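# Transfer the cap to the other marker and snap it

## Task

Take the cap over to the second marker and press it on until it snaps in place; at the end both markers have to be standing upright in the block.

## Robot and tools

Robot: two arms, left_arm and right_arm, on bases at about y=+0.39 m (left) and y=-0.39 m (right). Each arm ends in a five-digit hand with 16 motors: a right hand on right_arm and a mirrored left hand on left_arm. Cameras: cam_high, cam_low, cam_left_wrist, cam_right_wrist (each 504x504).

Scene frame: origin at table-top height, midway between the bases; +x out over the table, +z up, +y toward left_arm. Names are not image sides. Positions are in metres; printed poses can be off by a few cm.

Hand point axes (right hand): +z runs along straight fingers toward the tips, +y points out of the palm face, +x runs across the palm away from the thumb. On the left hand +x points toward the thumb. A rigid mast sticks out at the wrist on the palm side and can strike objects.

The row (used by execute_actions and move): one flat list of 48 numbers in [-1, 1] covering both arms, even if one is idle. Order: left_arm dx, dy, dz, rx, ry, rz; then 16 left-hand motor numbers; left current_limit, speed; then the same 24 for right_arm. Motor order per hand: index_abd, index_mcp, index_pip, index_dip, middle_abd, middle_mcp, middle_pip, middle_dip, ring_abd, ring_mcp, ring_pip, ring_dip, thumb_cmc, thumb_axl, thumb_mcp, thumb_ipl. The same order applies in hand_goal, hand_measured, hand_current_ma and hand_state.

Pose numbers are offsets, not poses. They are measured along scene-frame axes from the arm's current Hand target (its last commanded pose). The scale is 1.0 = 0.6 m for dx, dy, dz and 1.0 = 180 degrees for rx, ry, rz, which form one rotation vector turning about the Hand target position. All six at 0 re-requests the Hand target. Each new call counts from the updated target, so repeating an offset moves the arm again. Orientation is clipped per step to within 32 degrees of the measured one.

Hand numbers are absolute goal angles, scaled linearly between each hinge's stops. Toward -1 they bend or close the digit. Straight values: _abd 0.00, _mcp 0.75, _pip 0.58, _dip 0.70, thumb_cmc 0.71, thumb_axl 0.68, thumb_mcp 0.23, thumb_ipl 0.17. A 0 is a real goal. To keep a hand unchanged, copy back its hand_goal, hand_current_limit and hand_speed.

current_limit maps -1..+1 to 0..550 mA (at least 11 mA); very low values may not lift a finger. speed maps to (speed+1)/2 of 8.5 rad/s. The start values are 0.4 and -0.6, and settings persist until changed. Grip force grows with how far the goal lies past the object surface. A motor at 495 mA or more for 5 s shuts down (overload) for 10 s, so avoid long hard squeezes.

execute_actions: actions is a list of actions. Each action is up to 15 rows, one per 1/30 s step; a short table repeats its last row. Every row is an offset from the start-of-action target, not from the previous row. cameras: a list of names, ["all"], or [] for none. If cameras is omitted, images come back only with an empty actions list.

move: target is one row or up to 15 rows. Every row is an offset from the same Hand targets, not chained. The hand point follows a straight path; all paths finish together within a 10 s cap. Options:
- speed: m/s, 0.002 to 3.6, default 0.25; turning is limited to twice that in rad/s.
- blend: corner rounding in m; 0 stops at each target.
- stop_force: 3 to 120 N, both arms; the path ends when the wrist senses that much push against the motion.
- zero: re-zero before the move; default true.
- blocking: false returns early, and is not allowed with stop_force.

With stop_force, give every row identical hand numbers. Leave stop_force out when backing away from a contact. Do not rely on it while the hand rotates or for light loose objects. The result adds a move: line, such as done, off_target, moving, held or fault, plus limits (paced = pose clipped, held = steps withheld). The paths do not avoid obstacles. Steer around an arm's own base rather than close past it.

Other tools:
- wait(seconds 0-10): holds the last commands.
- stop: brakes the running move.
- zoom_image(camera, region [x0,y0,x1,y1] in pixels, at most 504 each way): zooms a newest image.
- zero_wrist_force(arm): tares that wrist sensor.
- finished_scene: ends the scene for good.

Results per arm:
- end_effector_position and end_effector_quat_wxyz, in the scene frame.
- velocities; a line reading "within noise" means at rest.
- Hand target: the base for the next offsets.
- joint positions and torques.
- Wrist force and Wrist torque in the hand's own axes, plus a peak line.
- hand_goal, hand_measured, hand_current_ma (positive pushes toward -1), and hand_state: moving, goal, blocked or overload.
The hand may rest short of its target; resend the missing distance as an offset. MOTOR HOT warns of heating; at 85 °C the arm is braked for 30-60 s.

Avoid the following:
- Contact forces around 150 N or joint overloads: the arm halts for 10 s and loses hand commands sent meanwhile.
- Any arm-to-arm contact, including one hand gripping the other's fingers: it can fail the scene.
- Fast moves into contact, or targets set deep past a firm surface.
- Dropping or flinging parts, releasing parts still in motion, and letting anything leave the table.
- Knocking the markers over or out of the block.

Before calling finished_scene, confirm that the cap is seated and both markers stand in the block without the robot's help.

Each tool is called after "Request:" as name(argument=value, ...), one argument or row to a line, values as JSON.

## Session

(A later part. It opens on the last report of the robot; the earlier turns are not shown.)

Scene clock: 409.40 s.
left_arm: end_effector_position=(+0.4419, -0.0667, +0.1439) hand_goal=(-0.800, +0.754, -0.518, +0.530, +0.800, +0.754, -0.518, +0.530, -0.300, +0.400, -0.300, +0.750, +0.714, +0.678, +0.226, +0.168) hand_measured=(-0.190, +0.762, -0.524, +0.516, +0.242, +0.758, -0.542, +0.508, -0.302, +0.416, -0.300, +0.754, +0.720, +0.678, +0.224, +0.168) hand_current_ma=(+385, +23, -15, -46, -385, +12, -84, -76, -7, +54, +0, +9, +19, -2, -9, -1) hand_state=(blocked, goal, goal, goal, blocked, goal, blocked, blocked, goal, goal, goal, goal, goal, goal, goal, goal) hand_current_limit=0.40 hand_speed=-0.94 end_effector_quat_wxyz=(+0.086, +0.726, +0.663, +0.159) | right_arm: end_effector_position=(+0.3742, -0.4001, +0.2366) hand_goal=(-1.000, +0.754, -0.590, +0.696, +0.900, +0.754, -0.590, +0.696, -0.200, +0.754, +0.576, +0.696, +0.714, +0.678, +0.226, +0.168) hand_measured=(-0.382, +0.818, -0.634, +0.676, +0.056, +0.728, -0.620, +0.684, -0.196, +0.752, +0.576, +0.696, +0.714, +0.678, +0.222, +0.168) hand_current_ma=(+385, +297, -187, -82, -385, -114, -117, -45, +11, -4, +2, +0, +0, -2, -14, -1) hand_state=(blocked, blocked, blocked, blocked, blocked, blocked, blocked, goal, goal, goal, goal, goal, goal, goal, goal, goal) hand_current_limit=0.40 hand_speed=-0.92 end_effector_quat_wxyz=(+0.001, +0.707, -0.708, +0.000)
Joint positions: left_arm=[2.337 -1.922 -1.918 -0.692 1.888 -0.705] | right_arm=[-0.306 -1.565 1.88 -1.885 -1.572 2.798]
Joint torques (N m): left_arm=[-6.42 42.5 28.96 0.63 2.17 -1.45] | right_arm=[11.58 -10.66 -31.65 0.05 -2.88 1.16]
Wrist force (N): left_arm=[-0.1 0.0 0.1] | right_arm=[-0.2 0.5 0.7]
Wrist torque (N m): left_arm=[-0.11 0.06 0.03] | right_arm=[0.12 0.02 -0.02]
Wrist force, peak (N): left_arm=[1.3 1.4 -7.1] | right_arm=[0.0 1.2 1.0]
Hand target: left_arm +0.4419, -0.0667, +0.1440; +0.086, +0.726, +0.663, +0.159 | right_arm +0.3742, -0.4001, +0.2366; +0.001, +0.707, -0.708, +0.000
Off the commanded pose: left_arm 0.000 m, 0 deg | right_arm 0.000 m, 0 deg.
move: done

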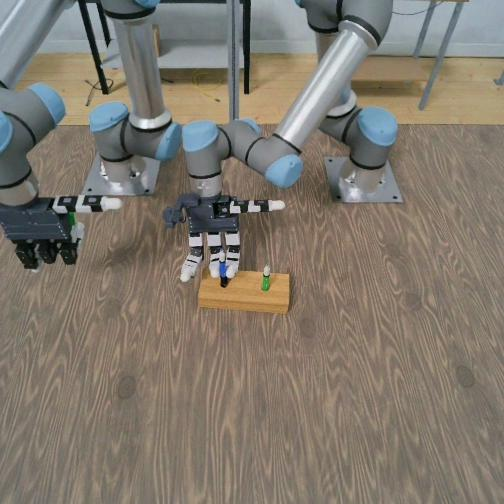

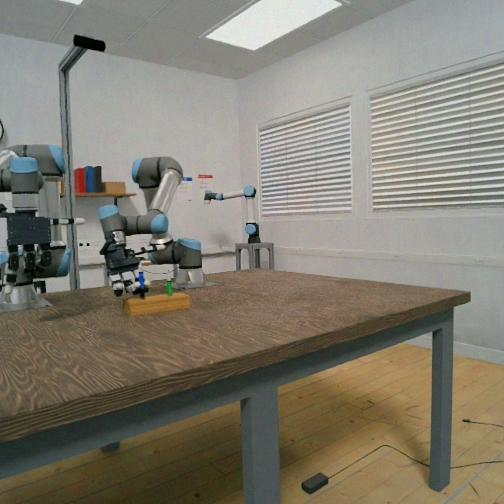

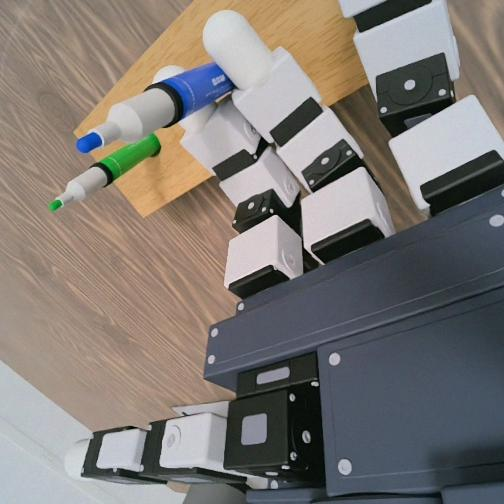

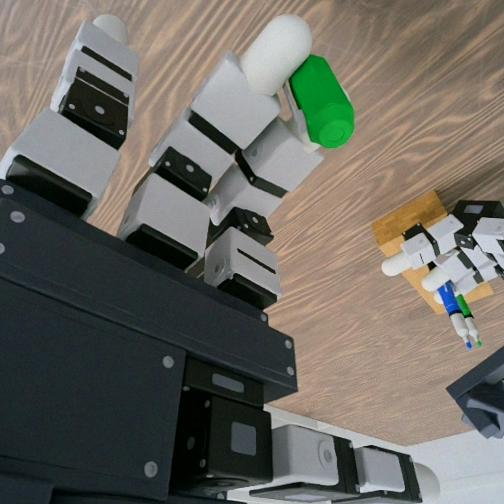

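Request:
zoom_image(
  camera="cam_high",
  region=[214, 272, 234, 292],
)

Request:
zoom_image(
  camera="cam_low",
  region=[130, 280, 155, 305],
)

Scaled by 25.200.

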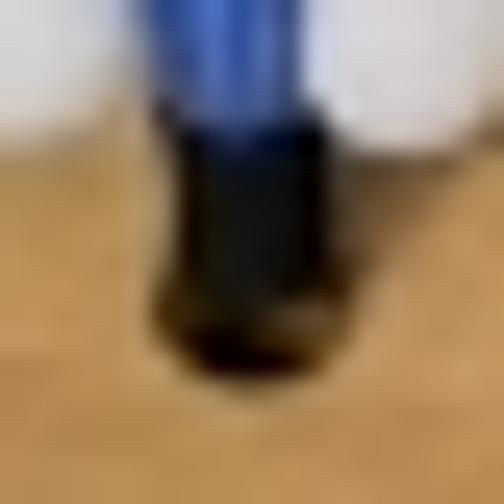

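Scaled by 20.160.

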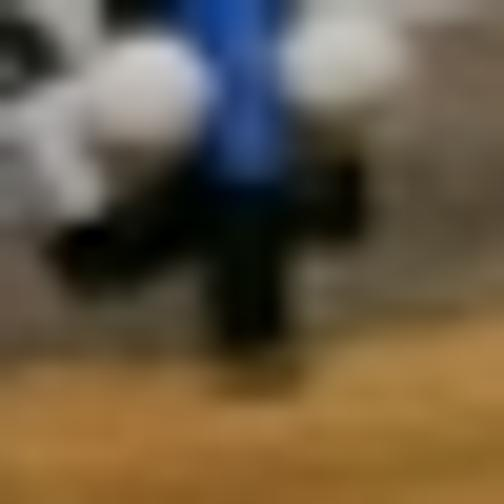

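Request:
move(
  target=[0.001, 0, -0.0142, 0, 0, 0, -0.8, 0.754, -0.518, 0.53, 0.8, 0.754, -0.518, 0.53, -0.3, 0.4, -0.3, 0.75, 0.714, 0.678, 0.226, 0.168, -0.2, -0.94, 0, 0, 0, 0, 0, 0, -1.0, 0.754, -0.591, 0.696, 0.9, 0.754, -0.591, 0.696, -0.2, 0.754, 0.576, 0.696, 0.714, 0.678, 0.226, 0.168, 0.4, -0.92],
  speed=0.02,
  stop_force=4,
  cameras=["cam_high", "cam_low", "cam_left_wrist"],
)

Request:
zoom_image(
  camera="cam_high",
  region=[214, 272, 234, 292],
)

Request:
zoom_image(
  camera="cam_low",
  region=[130, 280, 155, 305],
)

Scene clock: 416.17 s.
left_arm: end_effector_position=(+0.4425, -0.0667, +0.1355) hand_goal=(-0.800, +0.754, -0.518, +0.530, +0.800, +0.754, -0.518, +0.530, -0.300, +0.400, -0.300, +0.750, +0.714, +0.678, +0.226, +0.168) hand_measured=(-0.188, +0.762, -0.524, +0.516, +0.242, +0.758, -0.542, +0.508, -0.302, +0.414, -0.300, +0.754, +0.720, +0.678, +0.224, +0.168) hand_current_ma=(+220, +23, -16, -46, -220, +12, -84, -75, -7, +53, +0, +9, +19, -2, -9, -1) hand_state=(blocked, goal, goal, goal, blocked, goal, blocked, blocked, goal, goal, goal, goal, goal, goal, goal, goal) hand_current_limit=-0.20 hand_speed=-0.94 end_effector_quat_wxyz=(+0.086, +0.726, +0.663, +0.159) | right_arm: end_effector_position=(+0.3742, -0.4001, +0.2366) hand_goal=(-1.000, +0.754, -0.590, +0.696, +0.900, +0.754, -0.590, +0.696, -0.200, +0.754, +0.576, +0.696, +0.714, +0.678, +0.226, +0.168) hand_measured=(-0.382, +0.818, -0.634, +0.676, +0.056, +0.728, -0.620, +0.684, -0.196, +0.752, +0.576, +0.696, +0.714, +0.678, +0.222, +0.168) hand_current_ma=(+385, +297, -187, -82, -385, -114, -117, -45, +11, -4, +2, +0, +0, -2, -14, -1) hand_state=(blocked, blocked, blocked, blocked, blocked, blocked, blocked, goal, goal, goal, goal, goal, goal, goal, goal, goal) hand_current_limit=0.40 hand_speed=-0.92 end_effector_quat_wxyz=(+0.001, +0.707, -0.708, +0.000)
Joint positions: left_arm=[2.337 -1.936 -1.925 -0.671 1.888 -0.704] | right_arm=[-0.306 -1.565 1.88 -1.885 -1.572 2.798]
Joint torques (N m): left_arm=[6.09 21.43 10.11 4.71 -0.87 1.23] | right_arm=[10.36 -10.26 -31.66 -0.04 -2.85 0.86]
Wrist force (N): left_arm=[-0.1 -0.1 0.4] | right_arm=[0.3 0.7 1.0]
Wrist torque (N m): left_arm=[-0.14 0.07 -0.07] | right_arm=[0.13 -0.05 0.02]
Wrist force, peak (N): left_arm=[-0.3 -0.2 0.5] | right_arm=[-0.2 1.2 0.9]
Hand target: left_arm +0.4425, -0.0667, +0.1355; +0.086, +0.726, +0.663, +0.159 | right_arm +0.3742, -0.4001, +0.2366; +0.001, +0.707, -0.708, +0.000
Off the commanded pose: left_arm 0.000 m, 0 deg | right_arm 0.000 m, 0 deg.
move: done
Images, in order (width x height): cam_high 504x504, cam_low 504x504, cam_left_wrist 504x504.

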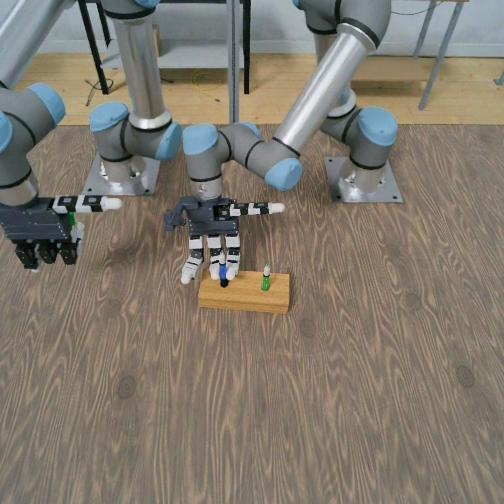

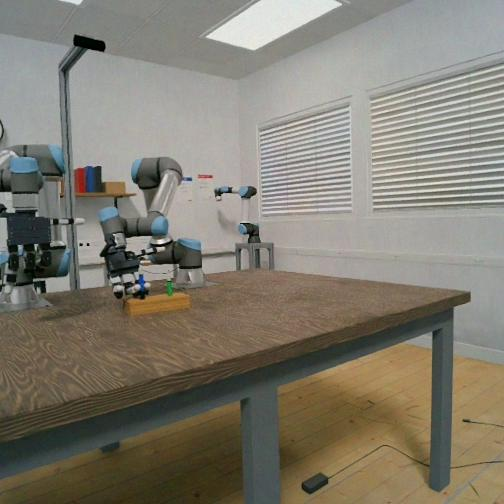

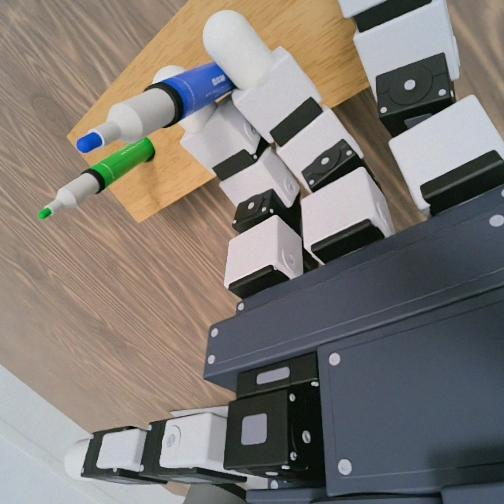

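Scaled by 25.200.

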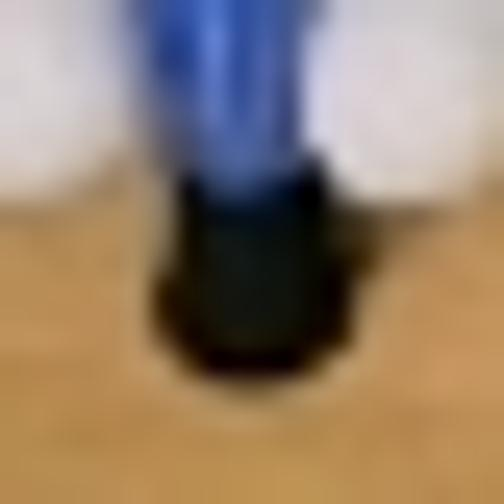

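Scaled by 20.160.

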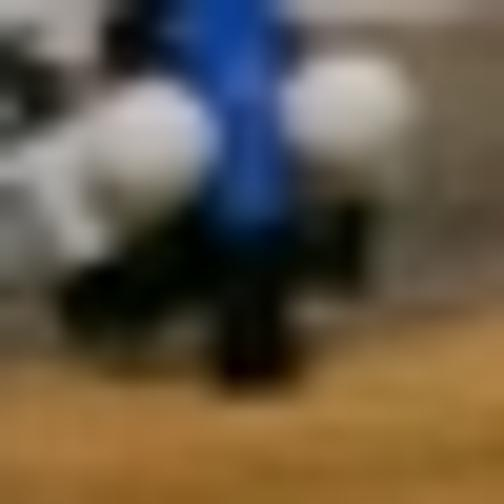

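Request:
move(
  target=[0.0068, -0.0005, -0.0095, 0.0019, 0.0275, 0.0033, -0.8, 0.754, -0.518, 0.53, 0.8, 0.754, -0.518, 0.53, -0.3, 0.4, -0.3, 0.75, 0.714, 0.678, 0.226, 0.168, -0.2, -0.94, 0, 0, 0, 0, 0, 0, -1.0, 0.754, -0.591, 0.696, 0.9, 0.754, -0.591, 0.696, -0.2, 0.754, 0.576, 0.696, 0.714, 0.678, 0.226, 0.168, 0.4, -0.92],
  speed=0.04,
  cameras=["cam_high", "cam_low"],
)

Request:
zoom_image(
  camera="cam_high",
  region=[205, 245, 245, 295],
)

Request:
zoom_image(
  camera="cam_low",
  region=[120, 265, 160, 305],
)

Scene clock: 418.87 s.
left_arm: end_effector_position=(+0.4466, -0.0670, +0.1298) hand_goal=(-0.800, +0.754, -0.518, +0.530, +0.800, +0.754, -0.518, +0.530, -0.300, +0.400, -0.300, +0.750, +0.714, +0.678, +0.226, +0.168) hand_measured=(-0.188, +0.762, -0.528, +0.516, +0.242, +0.756, -0.542, +0.508, -0.302, +0.414, -0.300, +0.754, +0.720, +0.678, +0.224, +0.168) hand_current_ma=(+220, +23, -30, -46, -220, +4, -84, -74, -7, +52, +0, +9, +19, -2, -9, -1) hand_state=(blocked, goal, goal, goal, blocked, goal, blocked, blocked, goal, goal, goal, goal, goal, goal, goal, goal) hand_current_limit=-0.20 hand_speed=-0.94 end_effector_quat_wxyz=(+0.054, +0.729, +0.670, +0.130) | right_arm: end_effector_position=(+0.3742, -0.4001, +0.2366) hand_goal=(-1.000, +0.754, -0.590, +0.696, +0.900, +0.754, -0.590, +0.696, -0.200, +0.754, +0.576, +0.696, +0.714, +0.678, +0.226, +0.168) hand_measured=(-0.382, +0.818, -0.634, +0.676, +0.056, +0.728, -0.620, +0.684, -0.196, +0.752, +0.576, +0.696, +0.714, +0.678, +0.222, +0.168) hand_current_ma=(+385, +297, -187, -82, -385, -114, -117, -45, +11, -4, +2, +0, +0, -2, -14, -1) hand_state=(blocked, blocked, blocked, blocked, blocked, blocked, blocked, goal, goal, goal, goal, goal, goal, goal, goal, goal) hand_current_limit=0.40 hand_speed=-0.92 end_effector_quat_wxyz=(+0.001, +0.707, -0.708, +0.000)
Joint positions: left_arm=[2.361 -1.939 -1.877 -0.779 1.828 -0.699] | right_arm=[-0.306 -1.565 1.88 -1.885 -1.572 2.798]
Joint torques (N m): left_arm=[5.6 21.36 27.5 0.45 -1.37 1.16] | right_arm=[10.65 -10.88 -31.78 0.06 -2.98 1.25]
Wrist force (N): left_arm=[0.0 0.0 -0.2] | right_arm=[-0.1 0.8 0.8]
Wrist torque (N m): left_arm=[-0.16 0.06 -0.06] | right_arm=[0.15 0.00 -0.01]
Wrist force, peak (N): left_arm=[0.1 -0.6 0.3] | right_arm=[0.0 1.1 0.9]
Hand target: left_arm +0.4466, -0.0670, +0.1298; +0.054, +0.729, +0.670, +0.130 | right_arm +0.3742, -0.4001, +0.2366; +0.001, +0.707, -0.708, +0.000
Off the commanded pose: left_arm 0.000 m, 0 deg | right_arm 0.000 m, 0 deg.
move: done
Images, in order (width x height): cam_high 504x504, cam_low 504x504.

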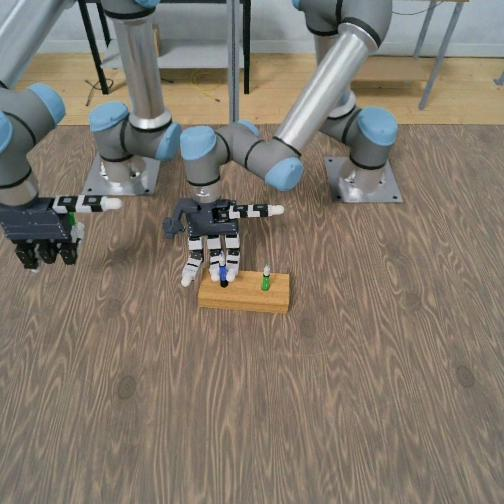

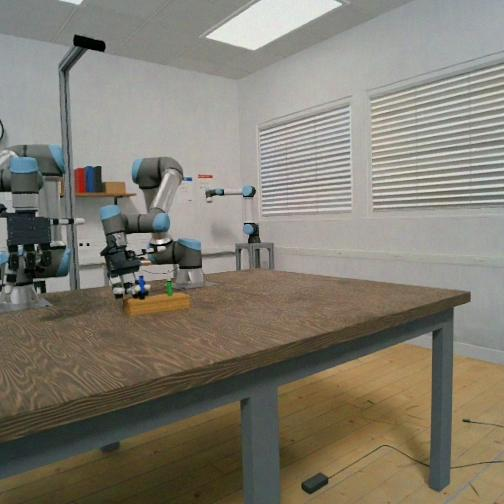

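Scaled by 10.080.

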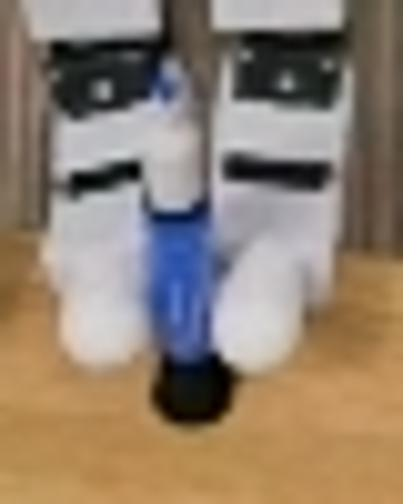

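Scaled by 12.600.

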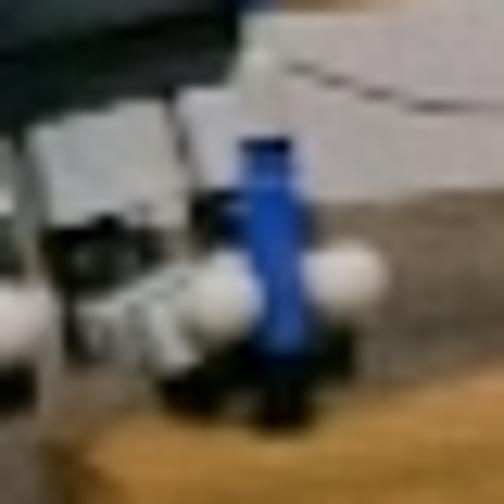

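Request:
move(
  target=[0.0068, -0.0005, -0.0077, 0.0019, 0.0275, 0.0033, -0.8, 0.754, -0.518, 0.53, 0.8, 0.754, -0.518, 0.53, -0.3, 0.4, -0.3, 0.75, 0.714, 0.678, 0.226, 0.168, -0.2, -0.94, 0, 0, 0, 0, 0, 0, -1.0, 0.754, -0.591, 0.696, 0.9, 0.754, -0.591, 0.696, -0.2, 0.754, 0.576, 0.696, 0.714, 0.678, 0.226, 0.168, 0.4, -0.92],
  speed=0.04,
  cameras=["cam_high", "cam_low"],
)

Request:
zoom_image(
  camera="cam_high",
  region=[205, 245, 245, 295],
)

Request:
zoom_image(
  camera="cam_low",
  region=[120, 265, 160, 305],
)

Scene clock: 421.80 s.
left_arm: end_effector_position=(+0.4507, -0.0673, +0.1251) hand_goal=(-0.800, +0.754, -0.518, +0.530, +0.800, +0.754, -0.518, +0.530, -0.300, +0.400, -0.300, +0.750, +0.714, +0.678, +0.226, +0.168) hand_measured=(-0.188, +0.756, -0.528, +0.516, +0.242, +0.750, -0.542, +0.508, -0.302, +0.414, -0.300, +0.754, +0.720, +0.678, +0.224, +0.168) hand_current_ma=(+220, +8, -35, -46, -220, -9, -85, -74, -6, +48, +0, +9, +19, -2, -9, -1) hand_state=(blocked, goal, goal, goal, blocked, goal, blocked, blocked, goal, goal, goal, goal, goal, goal, goal, goal) hand_current_limit=-0.20 hand_speed=-0.94 end_effector_quat_wxyz=(+0.022, +0.731, +0.675, +0.101) | right_arm: end_effector_position=(+0.3742, -0.4001, +0.2366) hand_goal=(-1.000, +0.754, -0.590, +0.696, +0.900, +0.754, -0.590, +0.696, -0.200, +0.754, +0.576, +0.696, +0.714, +0.678, +0.226, +0.168) hand_measured=(-0.382, +0.818, -0.634, +0.676, +0.056, +0.728, -0.620, +0.684, -0.196, +0.752, +0.576, +0.696, +0.714, +0.678, +0.222, +0.168) hand_current_ma=(+385, +297, -187, -82, -385, -114, -117, -45, +11, -4, +2, +0, +0, -2, -14, -1) hand_state=(blocked, blocked, blocked, blocked, blocked, blocked, blocked, goal, goal, goal, goal, goal, goal, goal, goal, goal) hand_current_limit=0.40 hand_speed=-0.92 end_effector_quat_wxyz=(+0.001, +0.707, -0.708, +0.000)
Joint positions: left_arm=[2.385 -1.946 -1.824 -0.887 1.77 -0.691] | right_arm=[-0.306 -1.565 1.88 -1.885 -1.572 2.798]
Joint torques (N m): left_arm=[6.24 22.76 26.92 0.09 -1.39 1.24] | right_arm=[10.96 -11.4 -31.22 -0.06 -2.72 1.28]
Wrist force (N): left_arm=[0.0 0.2 -0.6] | right_arm=[0.0 0.5 1.0]
Wrist torque (N m): left_arm=[-0.09 0.10 -0.06] | right_arm=[0.10 -0.02 -0.01]
Wrist force, peak (N): left_arm=[-0.1 0.3 -0.7] | right_arm=[-0.1 1.1 1.0]
Hand target: left_arm +0.4507, -0.0673, +0.1251; +0.022, +0.731, +0.675, +0.101 | right_arm +0.3742, -0.4001, +0.2366; +0.001, +0.707, -0.708, +0.000
Off the commanded pose: left_arm 0.000 m, 0 deg | right_arm 0.000 m, 0 deg.
move: done
Images, in order (width x height): cam_high 504x504, cam_low 504x504.

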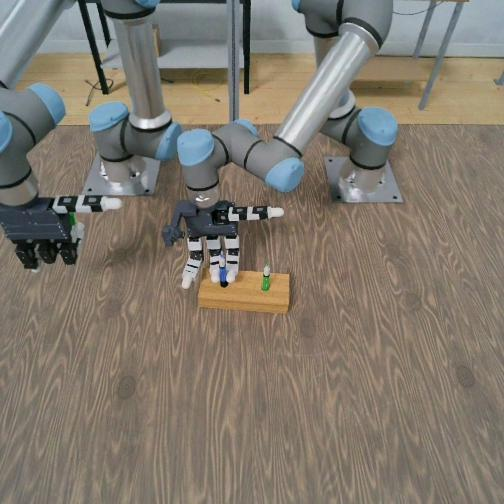

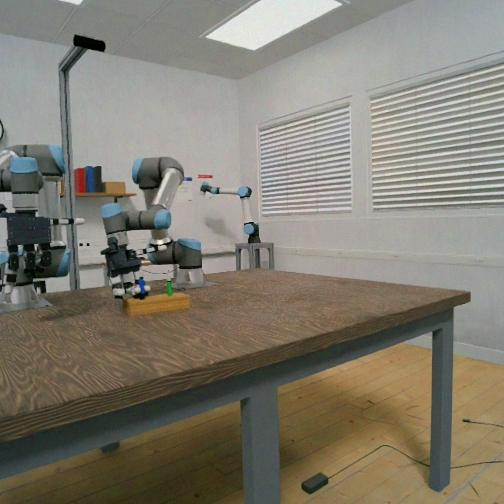

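Scaled by 10.080.

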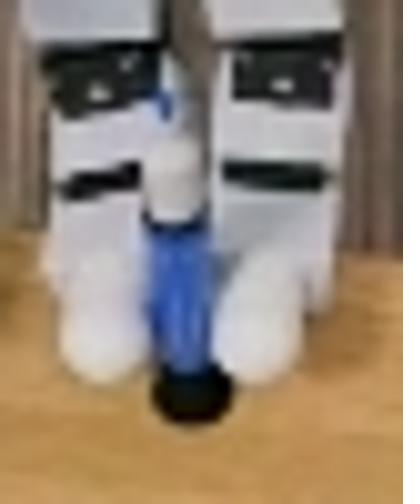

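Scaled by 12.600.

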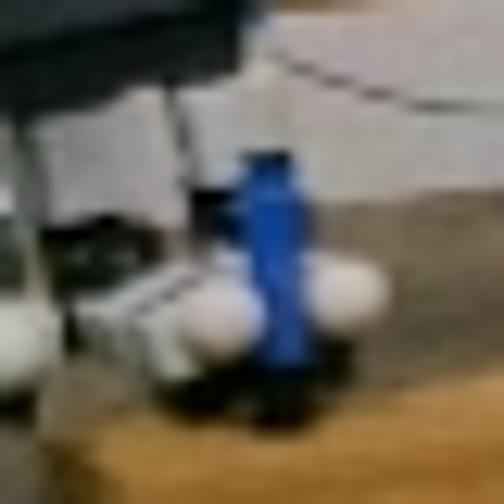

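Request:
move(
  target=[0.0068, -0.0003, -0.0092, 0.0019, 0.0275, 0.0033, -0.8, 0.754, -0.518, 0.53, 0.8, 0.754, -0.518, 0.53, -0.3, 0.4, -0.3, 0.75, 0.714, 0.678, 0.226, 0.168, -0.2, -0.94, 0, 0, 0, 0, 0, 0, -1.0, 0.754, -0.591, 0.696, 0.9, 0.754, -0.591, 0.696, -0.2, 0.754, 0.576, 0.696, 0.714, 0.678, 0.226, 0.168, 0.4, -0.92],
  speed=0.04,
  cameras=["cam_high", "cam_low"],
)

Request:
zoom_image(
  camera="cam_high",
  region=[205, 245, 245, 295],
)

Request:
zoom_image(
  camera="cam_low",
  region=[120, 265, 160, 305],
)

Scene clock: 424.30 s.
left_arm: end_effector_position=(+0.4547, -0.0675, +0.1196) hand_goal=(-0.800, +0.754, -0.518, +0.530, +0.800, +0.754, -0.518, +0.530, -0.300, +0.400, -0.300, +0.750, +0.714, +0.678, +0.226, +0.168) hand_measured=(-0.188, +0.742, -0.546, +0.516, +0.256, +0.738, -0.570, +0.528, -0.302, +0.412, -0.300, +0.754, +0.718, +0.678, +0.224, +0.168) hand_current_ma=(+220, -43, -102, -46, -220, -59, -206, -7, -6, +43, +0, +9, +13, -2, -9, -1) hand_state=(blocked, goal, blocked, goal, blocked, goal, blocked, goal, goal, goal, goal, goal, goal, goal, goal, goal) hand_current_limit=-0.20 hand_speed=-0.94 end_effector_quat_wxyz=(-0.010, +0.731, +0.679, +0.071) | right_arm: end_effector_position=(+0.3742, -0.4001, +0.2366) hand_goal=(-1.000, +0.754, -0.590, +0.696, +0.900, +0.754, -0.590, +0.696, -0.200, +0.754, +0.576, +0.696, +0.714, +0.678, +0.226, +0.168) hand_measured=(-0.382, +0.818, -0.634, +0.676, +0.056, +0.728, -0.620, +0.684, -0.196, +0.752, +0.576, +0.696, +0.714, +0.678, +0.222, +0.168) hand_current_ma=(+385, +297, -187, -82, -385, -114, -117, -45, +11, -4, +2, +0, +0, -2, -14, -1) hand_state=(blocked, blocked, blocked, blocked, blocked, blocked, blocked, goal, goal, goal, goal, goal, goal, goal, goal, goal) hand_current_limit=0.40 hand_speed=-0.92 end_effector_quat_wxyz=(+0.001, +0.707, -0.708, +0.000)
Joint positions: left_arm=[2.409 -1.961 -1.768 -0.993 1.715 -0.678] | right_arm=[-0.306 -1.565 1.88 -1.885 -1.572 2.798]
Joint torques (N m): left_arm=[6.83 17.1 25.43 0.07 -2.15 1.46] | right_arm=[10.66 -11.26 -31.58 -0.16 -2.92 1.06]
Wrist force (N): left_arm=[2.8 -3.2 -10.3] | right_arm=[0.2 0.6 0.5]
Wrist torque (N m): left_arm=[0.43 0.06 0.13] | right_arm=[0.16 -0.03 0.01]
Wrist force, peak (N): left_arm=[2.8 -3.4 -10.3] | right_arm=[-0.2 1.1 0.8]
Hand target: left_arm +0.4548, -0.0675, +0.1196; -0.010, +0.731, +0.679, +0.071 | right_arm +0.3742, -0.4001, +0.2366; +0.001, +0.707, -0.708, +0.000
Off the commanded pose: left_arm 0.000 m, 0 deg | right_arm 0.000 m, 0 deg.
move: done
Images, in order (width x height): cam_high 504x504, cam_low 504x504.

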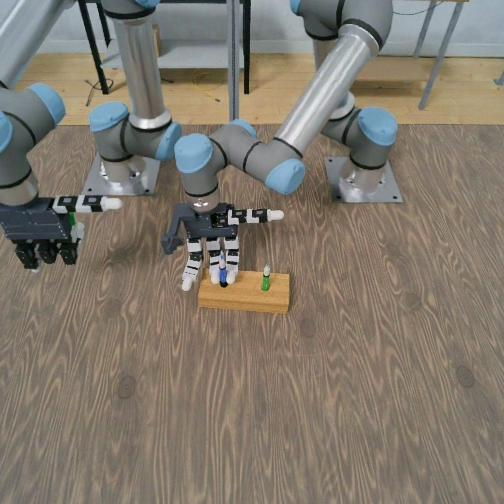

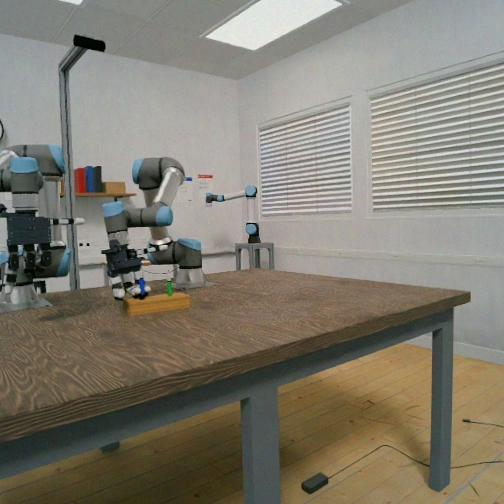

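Scaled by 10.080.

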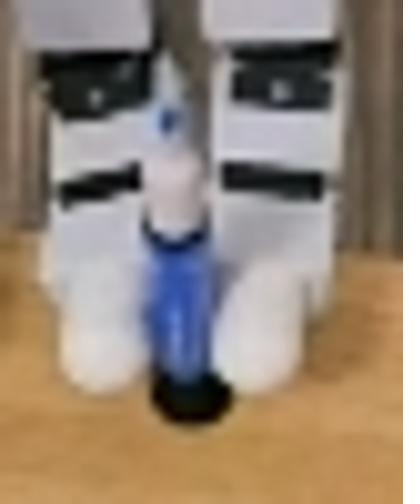

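Scaled by 12.600.

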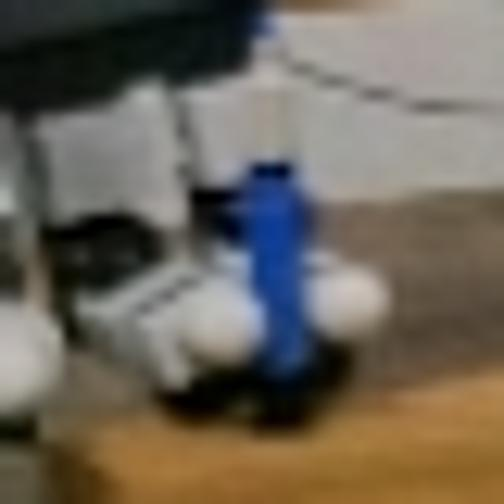

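Request:
move(
  target=[-0.0067, 0, 0.0017, 0, 0, 0, -0.8, 0.754, -0.518, 0.53, 0.8, 0.754, -0.518, 0.53, -0.3, 0.4, -0.3, 0.75, 0.714, 0.678, 0.226, 0.168, -0.2, -0.94, 0, 0, 0, 0, 0, 0, -1.0, 0.754, -0.591, 0.696, 0.9, 0.754, -0.591, 0.696, -0.2, 0.754, 0.576, 0.696, 0.714, 0.678, 0.226, 0.168, 0.4, -0.92],
  speed=0.04,
  cameras=["cam_high", "cam_low"],
)

Request:
zoom_image(
  camera="cam_high",
  region=[205, 245, 245, 295],
)

Request:
zoom_image(
  camera="cam_low",
  region=[120, 265, 160, 305],
)

Scene clock: 426.43 s.
left_arm: end_effector_position=(+0.4509, -0.0675, +0.1206) hand_goal=(-0.800, +0.754, -0.518, +0.530, +0.800, +0.754, -0.518, +0.530, -0.300, +0.400, -0.300, +0.750, +0.714, +0.678, +0.226, +0.168) hand_measured=(-0.188, +0.746, -0.546, +0.516, +0.256, +0.738, -0.566, +0.528, -0.302, +0.412, -0.300, +0.754, +0.718, +0.678, +0.224, +0.168) hand_current_ma=(+220, -25, -102, -46, -220, -55, -189, -7, -6, +42, +0, +9, +12, -2, -9, -1) hand_state=(blocked, goal, blocked, goal, blocked, goal, blocked, goal, goal, goal, goal, goal, goal, goal, goal, goal) hand_current_limit=-0.20 hand_speed=-0.94 end_effector_quat_wxyz=(-0.010, +0.731, +0.679, +0.071) | right_arm: end_effector_position=(+0.3742, -0.4001, +0.2366) hand_goal=(-1.000, +0.754, -0.590, +0.696, +0.900, +0.754, -0.590, +0.696, -0.200, +0.754, +0.576, +0.696, +0.714, +0.678, +0.226, +0.168) hand_measured=(-0.382, +0.818, -0.634, +0.676, +0.056, +0.728, -0.620, +0.684, -0.196, +0.752, +0.576, +0.696, +0.714, +0.678, +0.222, +0.168) hand_current_ma=(+385, +297, -187, -82, -385, -114, -117, -45, +11, -4, +2, +0, +0, -2, -14, -1) hand_state=(blocked, blocked, blocked, blocked, blocked, blocked, blocked, goal, goal, goal, goal, goal, goal, goal, goal, goal) hand_current_limit=0.40 hand_speed=-0.92 end_effector_quat_wxyz=(+0.001, +0.707, -0.708, +0.000)
Joint positions: left_arm=[2.404 -1.955 -1.773 -0.994 1.714 -0.683] | right_arm=[-0.306 -1.565 1.88 -1.885 -1.572 2.798]
Joint torques (N m): left_arm=[-6.76 44.32 10.71 0.06 -1.74 -1.44] | right_arm=[9.62 -11.92 -32.04 -0.04 -2.8 1.04]
Wrist force (N): left_arm=[-0.3 0.3 -0.5] | right_arm=[-0.1 0.9 0.6]
Wrist torque (N m): left_arm=[-0.06 0.12 0.01] | right_arm=[0.19 0.01 0.00]
Wrist force, peak (N): left_arm=[2.8 -3.4 -10.5] | right_arm=[-0.1 1.2 0.8]
Hand target: left_arm +0.4507, -0.0675, +0.1206; -0.010, +0.731, +0.679, +0.071 | right_arm +0.3742, -0.4001, +0.2366; +0.001, +0.707, -0.708, +0.000
Off the commanded pose: left_arm 0.000 m, 0 deg | right_arm 0.000 m, 0 deg.
move: done
Images, in order (width x height): cam_high 504x504, cam_low 504x504.

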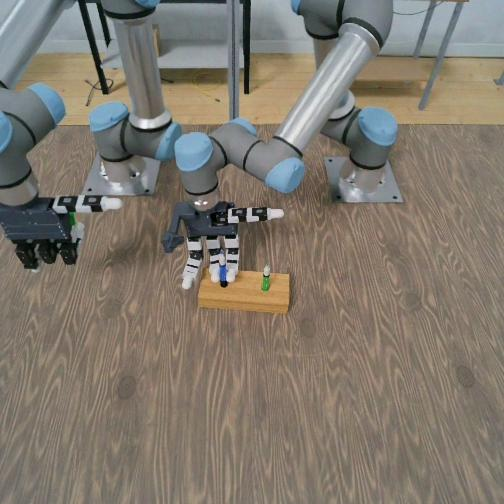

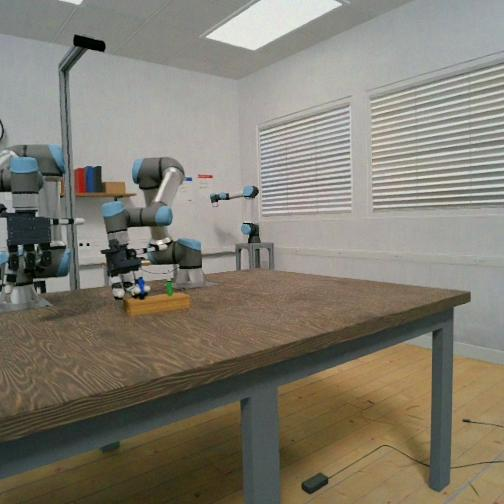

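Scaled by 10.080.

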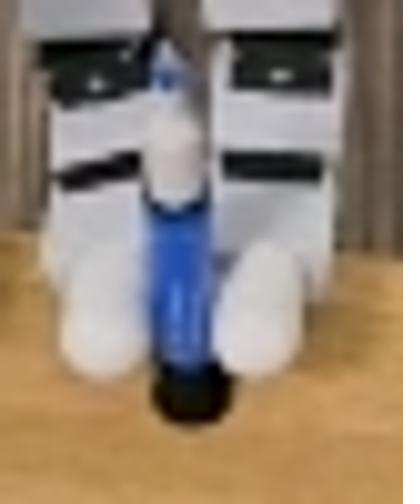

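Scaled by 12.600.

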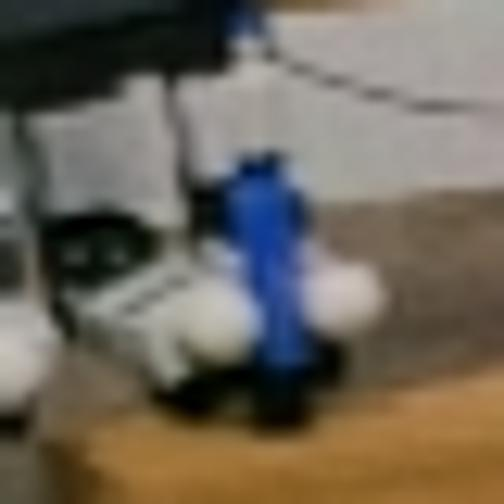

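Request:
move(
  target=[0.0007, 0, -0.0073, 0.0011, 0.0165, 0.002, -0.8, 0.754, -0.518, 0.53, 0.8, 0.754, -0.518, 0.53, -0.3, 0.4, -0.3, 0.75, 0.714, 0.678, 0.226, 0.168, -0.2, -0.94, 0, 0, 0, 0, 0, 0, -1.0, 0.754, -0.591, 0.696, 0.9, 0.754, -0.591, 0.696, -0.2, 0.754, 0.576, 0.696, 0.714, 0.678, 0.226, 0.168, 0.4, -0.92],
  speed=0.04,
  cameras=["cam_high", "cam_low"],
)

Request:
zoom_image(
  camera="cam_high",
  region=[205, 245, 245, 295],
)

Request:
zoom_image(
  camera="cam_low",
  region=[120, 265, 160, 305],
)

Scene clock: 428.47 s.
left_arm: end_effector_position=(+0.4512, -0.0675, +0.1163) hand_goal=(-0.800, +0.754, -0.518, +0.530, +0.800, +0.754, -0.518, +0.530, -0.300, +0.400, -0.300, +0.750, +0.714, +0.678, +0.226, +0.168) hand_measured=(-0.188, +0.730, -0.556, +0.516, +0.264, +0.718, -0.576, +0.532, -0.302, +0.412, -0.300, +0.754, +0.718, +0.678, +0.224, +0.168) hand_current_ma=(+220, -94, -146, -46, -220, -145, -220, +6, -6, +40, +0, +9, +10, -2, -9, -1) hand_state=(blocked, blocked, blocked, goal, blocked, blocked, blocked, goal, goal, goal, goal, goal, goal, goal, goal, goal) hand_current_limit=-0.20 hand_speed=-0.94 end_effector_quat_wxyz=(-0.029, +0.730, +0.680, +0.053) | right_arm: end_effector_position=(+0.3742, -0.4001, +0.2366) hand_goal=(-1.000, +0.754, -0.590, +0.696, +0.900, +0.754, -0.590, +0.696, -0.200, +0.754, +0.576, +0.696, +0.714, +0.678, +0.226, +0.168) hand_measured=(-0.382, +0.818, -0.634, +0.676, +0.056, +0.728, -0.620, +0.684, -0.196, +0.752, +0.576, +0.696, +0.714, +0.678, +0.222, +0.168) hand_current_ma=(+385, +297, -187, -82, -385, -114, -117, -45, +11, -4, +2, +0, +0, -2, -14, -1) hand_state=(blocked, blocked, blocked, blocked, blocked, blocked, blocked, goal, goal, goal, goal, goal, goal, goal, goal, goal) hand_current_limit=0.40 hand_speed=-0.92 end_effector_quat_wxyz=(+0.001, +0.707, -0.708, +0.000)
Joint positions: left_arm=[2.417 -1.966 -1.744 -1.052 1.682 -0.676] | right_arm=[-0.306 -1.565 1.88 -1.885 -1.572 2.798]
Joint torques (N m): left_arm=[5.52 18.28 25.68 -0.2 -2.42 1.6] | right_arm=[10.65 -12.15 -32.01 -0.03 -2.86 1.12]
Wrist force (N): left_arm=[3.2 -1.4 -9.8] | right_arm=[-0.1 0.9 0.8]
Wrist torque (N m): left_arm=[0.37 0.10 0.02] | right_arm=[0.16 0.00 -0.02]
Wrist force, peak (N): left_arm=[3.5 -1.3 -10.5] | right_arm=[-0.3 0.8 1.2]
Hand target: left_arm +0.4512, -0.0675, +0.1163; -0.029, +0.730, +0.680, +0.053 | right_arm +0.3742, -0.4001, +0.2366; +0.001, +0.707, -0.708, +0.000
Off the commanded pose: left_arm 0.000 m, 0 deg | right_arm 0.000 m, 0 deg.
move: done
Images, in order (width x height): cam_high 504x504, cam_low 504x504.

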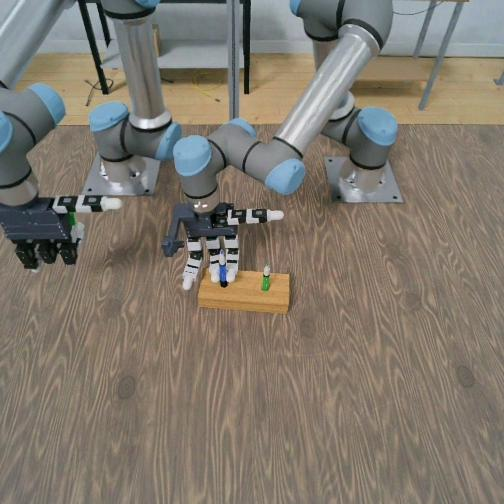

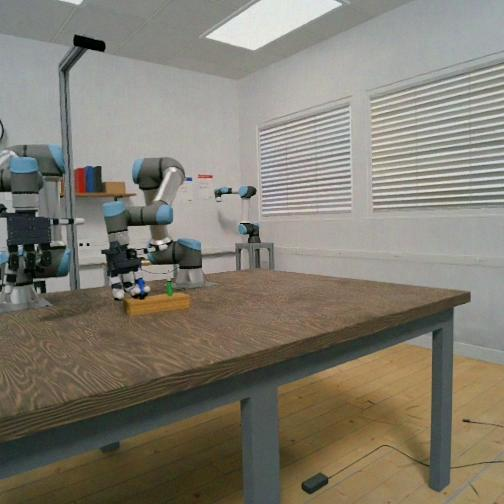

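Scaled by 10.080.

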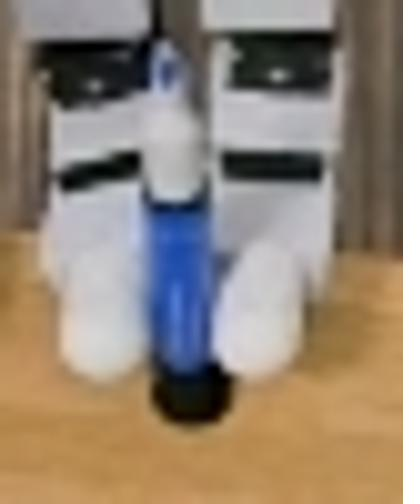

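Scaled by 12.600.

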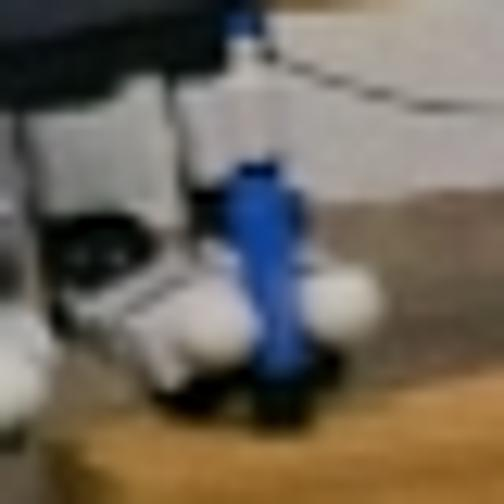

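Request:
wait(
  seconds=0.05,
  cameras=["cam_left_wrist", "cam_right_wrist", "cam_high"],
)

Request:
zoom_image(
  camera="cam_right_wrist",
  region=[380, 200, 500, 350],
)

Request:
zoom_image(
  camera="cam_left_wrist",
  region=[40, 0, 360, 280],
)

Request:
zoom_image(
  camera="cam_high",
  region=[190, 240, 290, 320],
)

Scene clock: 431.27 s.
left_arm: end_effector_position=(+0.4512, -0.0675, +0.1163) hand_goal=(-0.800, +0.754, -0.518, +0.530, +0.800, +0.754, -0.518, +0.530, -0.300, +0.400, -0.300, +0.750, +0.714, +0.678, +0.226, +0.168) hand_measured=(-0.188, +0.730, -0.556, +0.516, +0.264, +0.718, -0.576, +0.532, -0.302, +0.412, -0.300, +0.754, +0.718, +0.678, +0.224, +0.168) hand_current_ma=(+220, -94, -146, -46, -220, -145, -220, +6, -6, +40, +0, +9, +10, -2, -9, -1) hand_state=(blocked, blocked, blocked, goal, blocked, blocked, blocked, goal, goal, goal, goal, goal, goal, goal, goal, goal) hand_current_limit=-0.20 hand_speed=-0.94 end_effector_quat_wxyz=(-0.029, +0.730, +0.680, +0.053) | right_arm: end_effector_position=(+0.3742, -0.4001, +0.2366) hand_goal=(-1.000, +0.754, -0.590, +0.696, +0.900, +0.754, -0.590, +0.696, -0.200, +0.754, +0.576, +0.696, +0.714, +0.678, +0.226, +0.168) hand_measured=(-0.382, +0.818, -0.634, +0.676, +0.056, +0.728, -0.620, +0.684, -0.196, +0.752, +0.576, +0.696, +0.714, +0.678, +0.222, +0.168) hand_current_ma=(+385, +297, -187, -82, -385, -114, -117, -45, +11, -4, +2, +0, +0, -2, -14, -1) hand_state=(blocked, blocked, blocked, blocked, blocked, blocked, blocked, goal, goal, goal, goal, goal, goal, goal, goal, goal) hand_current_limit=0.40 hand_speed=-0.92 end_effector_quat_wxyz=(+0.001, +0.707, -0.708, +0.000)
Joint positions: left_arm=[2.417 -1.966 -1.744 -1.053 1.682 -0.676] | right_arm=[-0.306 -1.565 1.88 -1.885 -1.572 2.798]
Joint torques (N m): left_arm=[6.07 17.95 25.01 -0.37 -2.41 1.46] | right_arm=[10.65 -10.81 -31.43 -0.03 -3 1.15]
Wrist force (N): left_arm=[3.2 -1.4 -9.7] | right_arm=[-0.2 0.9 0.4]
Wrist torque (N m): left_arm=[0.36 0.10 0.03] | right_arm=[0.19 0.02 -0.01]
Wrist force, peak (N): left_arm=[3.3 -1.2 -10.3] | right_arm=[0.1 1.2 0.8]
Hand target: left_arm +0.4512, -0.0675, +0.1163; -0.029, +0.730, +0.680, +0.053 | right_arm +0.3742, -0.4001, +0.2366; +0.001, +0.707, -0.708, +0.000
Off the commanded pose: left_arm 0.000 m, 0 deg | right_arm 0.000 m, 0 deg.
wait: 0.07 s; at rest from the start
Images, in order (width x height): cam_high 504x504, cam_left_wrist 504x504, cam_right_wrist 504x504.

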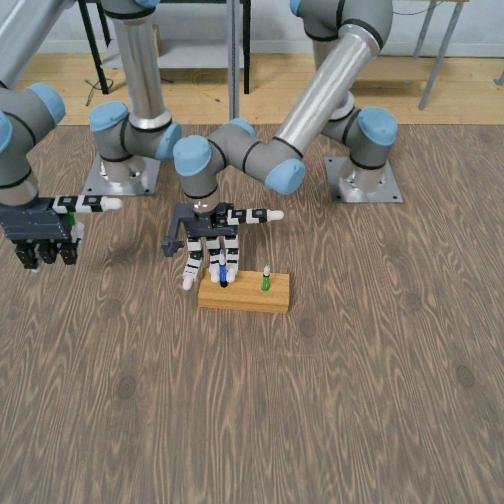

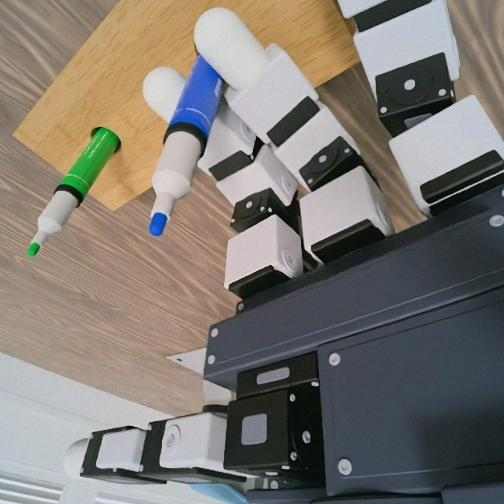

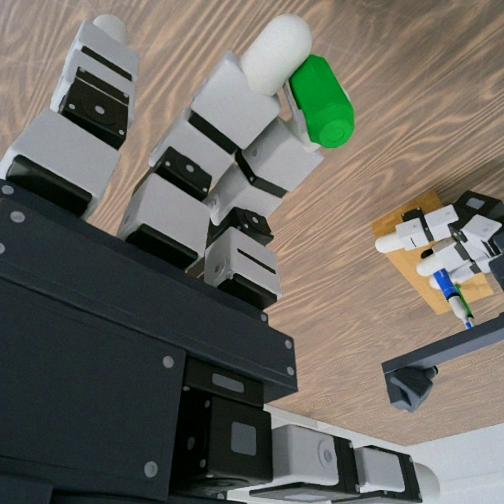

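Scaled by 3.360.

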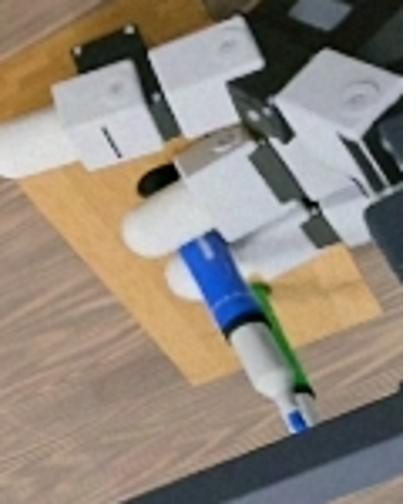

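Scaled by 1.575.

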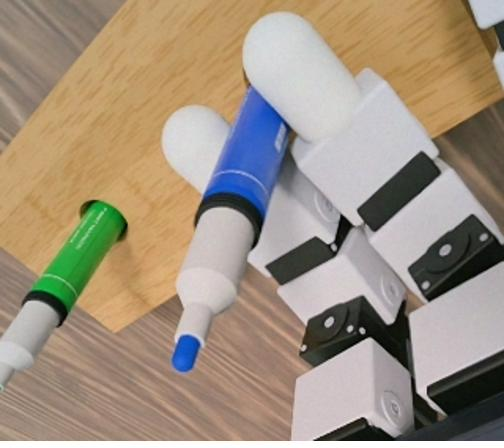

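Scaled by 5.040.

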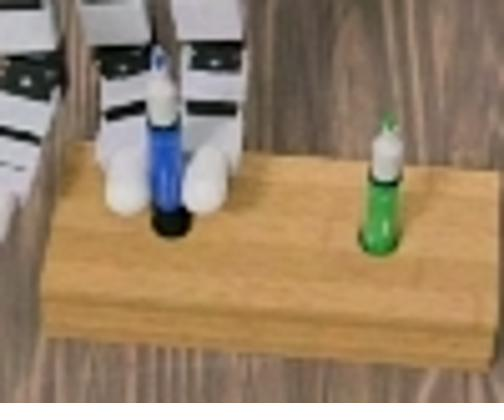

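Request:
move(
  target=[0.017, 0.0032, -0.0035, -0.0115, 0.066, 0.0078, -0.8, 0.754, -0.518, 0.53, 0.8, 0.754, -0.518, 0.53, -0.3, 0.4, -0.3, 0.75, 0.714, 0.678, 0.226, 0.168, -0.2, -0.94, 0, 0, 0, 0, 0, 0, -1.0, 0.754, -0.591, 0.696, 0.9, 0.754, -0.591, 0.696, -0.2, 0.754, 0.576, 0.696, 0.714, 0.678, 0.226, 0.168, 0.4, -0.92],
  speed=0.06,
  cameras=["cam_high", "cam_low", "cam_left_wrist"],
)

Request:
zoom_image(
  camera="cam_high",
  region=[190, 240, 290, 320],
)

Request:
zoom_image(
  camera="cam_low",
  region=[120, 265, 180, 310],
)

Request:
zoom_image(
  camera="cam_left_wrist",
  region=[0, 0, 320, 320],
)

Scene clock: 437.67 s.
left_arm: end_effector_position=(+0.4613, -0.0656, +0.1142) hand_goal=(-0.800, +0.754, -0.518, +0.530, +0.800, +0.754, -0.518, +0.530, -0.300, +0.400, -0.300, +0.750, +0.714, +0.678, +0.226, +0.168) hand_measured=(-0.188, +0.756, -0.550, +0.516, +0.264, +0.740, -0.562, +0.530, -0.302, +0.408, -0.300, +0.754, +0.716, +0.678, +0.224, +0.168) hand_current_ma=(+220, +7, -117, -46, -220, -49, -168, +1, -6, +29, +0, +9, +3, -2, -9, -1) hand_state=(blocked, goal, blocked, goal, blocked, goal, blocked, goal, goal, goal, goal, goal, goal, goal, goal, goal) hand_current_limit=-0.20 hand_speed=-0.94 end_effector_quat_wxyz=(-0.087, +0.724, +0.683, -0.035) | right_arm: end_effector_position=(+0.3742, -0.4001, +0.2366) hand_goal=(-1.000, +0.754, -0.590, +0.696, +0.900, +0.754, -0.590, +0.696, -0.200, +0.754, +0.576, +0.696, +0.714, +0.678, +0.226, +0.168) hand_measured=(-0.382, +0.818, -0.634, +0.676, +0.056, +0.728, -0.620, +0.684, -0.196, +0.752, +0.576, +0.696, +0.714, +0.678, +0.222, +0.168) hand_current_ma=(+385, +297, -187, -82, -385, -114, -117, -45, +11, -4, +2, +0, +0, -2, -14, -1) hand_state=(blocked, blocked, blocked, blocked, blocked, blocked, blocked, goal, goal, goal, goal, goal, goal, goal, goal, goal) hand_current_limit=0.40 hand_speed=-0.92 end_effector_quat_wxyz=(+0.001, +0.707, -0.708, +0.000)
Joint positions: left_arm=[2.49 -1.998 -1.616 -1.28 1.527 -0.608] | right_arm=[-0.306 -1.565 1.88 -1.885 -1.572 2.798]
Joint torques (N m): left_arm=[5.96 26.5 28.75 -0.16 -1.89 1.29] | right_arm=[10.92 -12.04 -32.16 -0.05 -2.81 1.17]
Wrist force (N): left_arm=[0.4 -1.1 0.9] | right_arm=[-0.1 1.1 0.5]
Wrist torque (N m): left_arm=[-0.15 0.12 -0.09] | right_arm=[0.21 -0.01 0.00]
Wrist force, peak (N): left_arm=[3.0 -1.4 -10.2] | right_arm=[-0.2 1.2 0.7]
Hand target: left_arm +0.4614, -0.0656, +0.1142; -0.087, +0.724, +0.683, -0.035 | right_arm +0.3742, -0.4001, +0.2366; +0.001, +0.707, -0.708, +0.000
Off the commanded pose: left_arm 0.000 m, 0 deg | right_arm 0.000 m, 0 deg.
move: done
Images, in order (width x height): cam_high 504x504, cam_low 504x504, cam_left_wrist 504x504.

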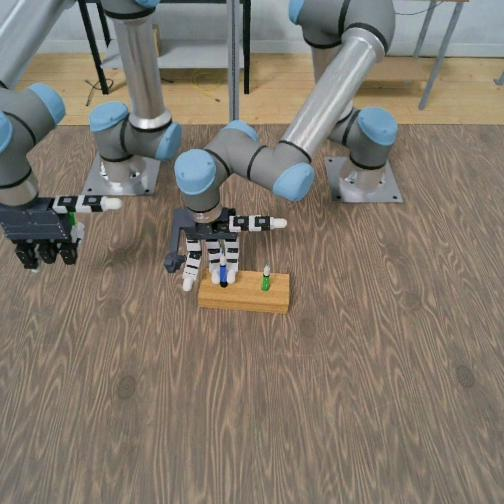

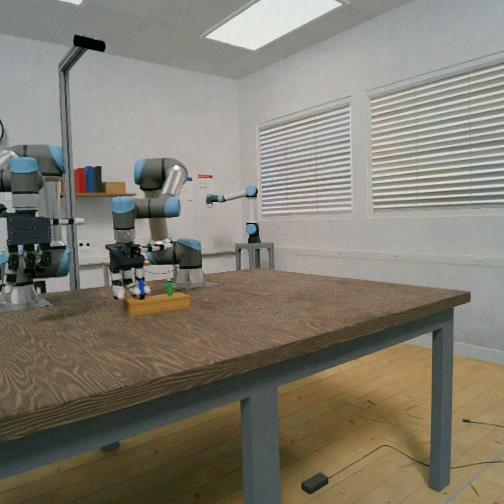

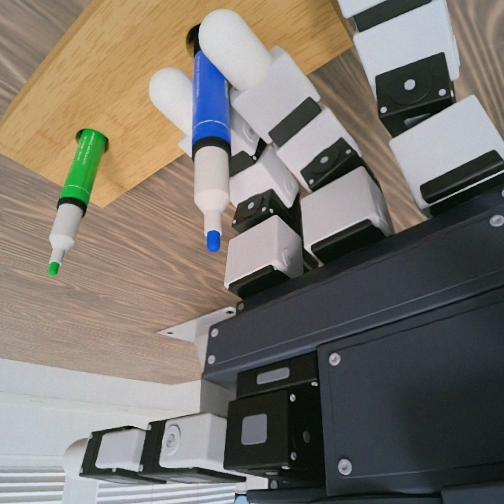

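Scaled by 5.040.

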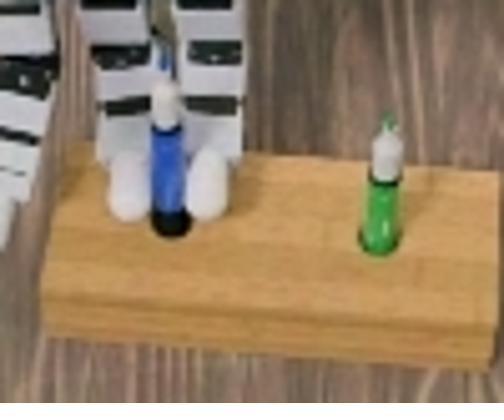

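Scaled by 8.400.

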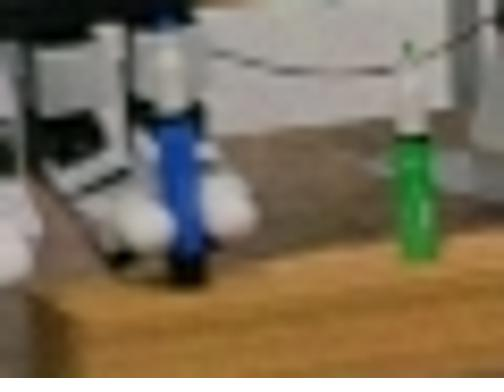

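Scaled by 1.575.

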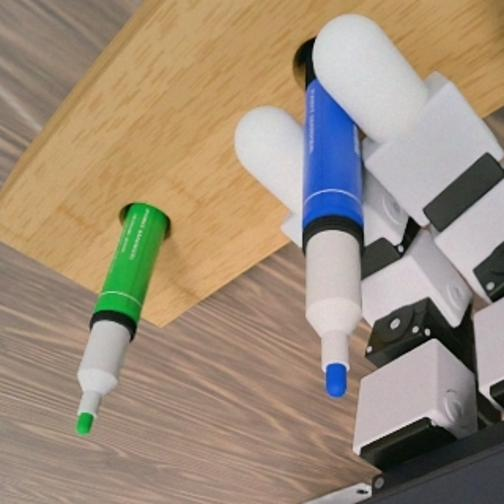

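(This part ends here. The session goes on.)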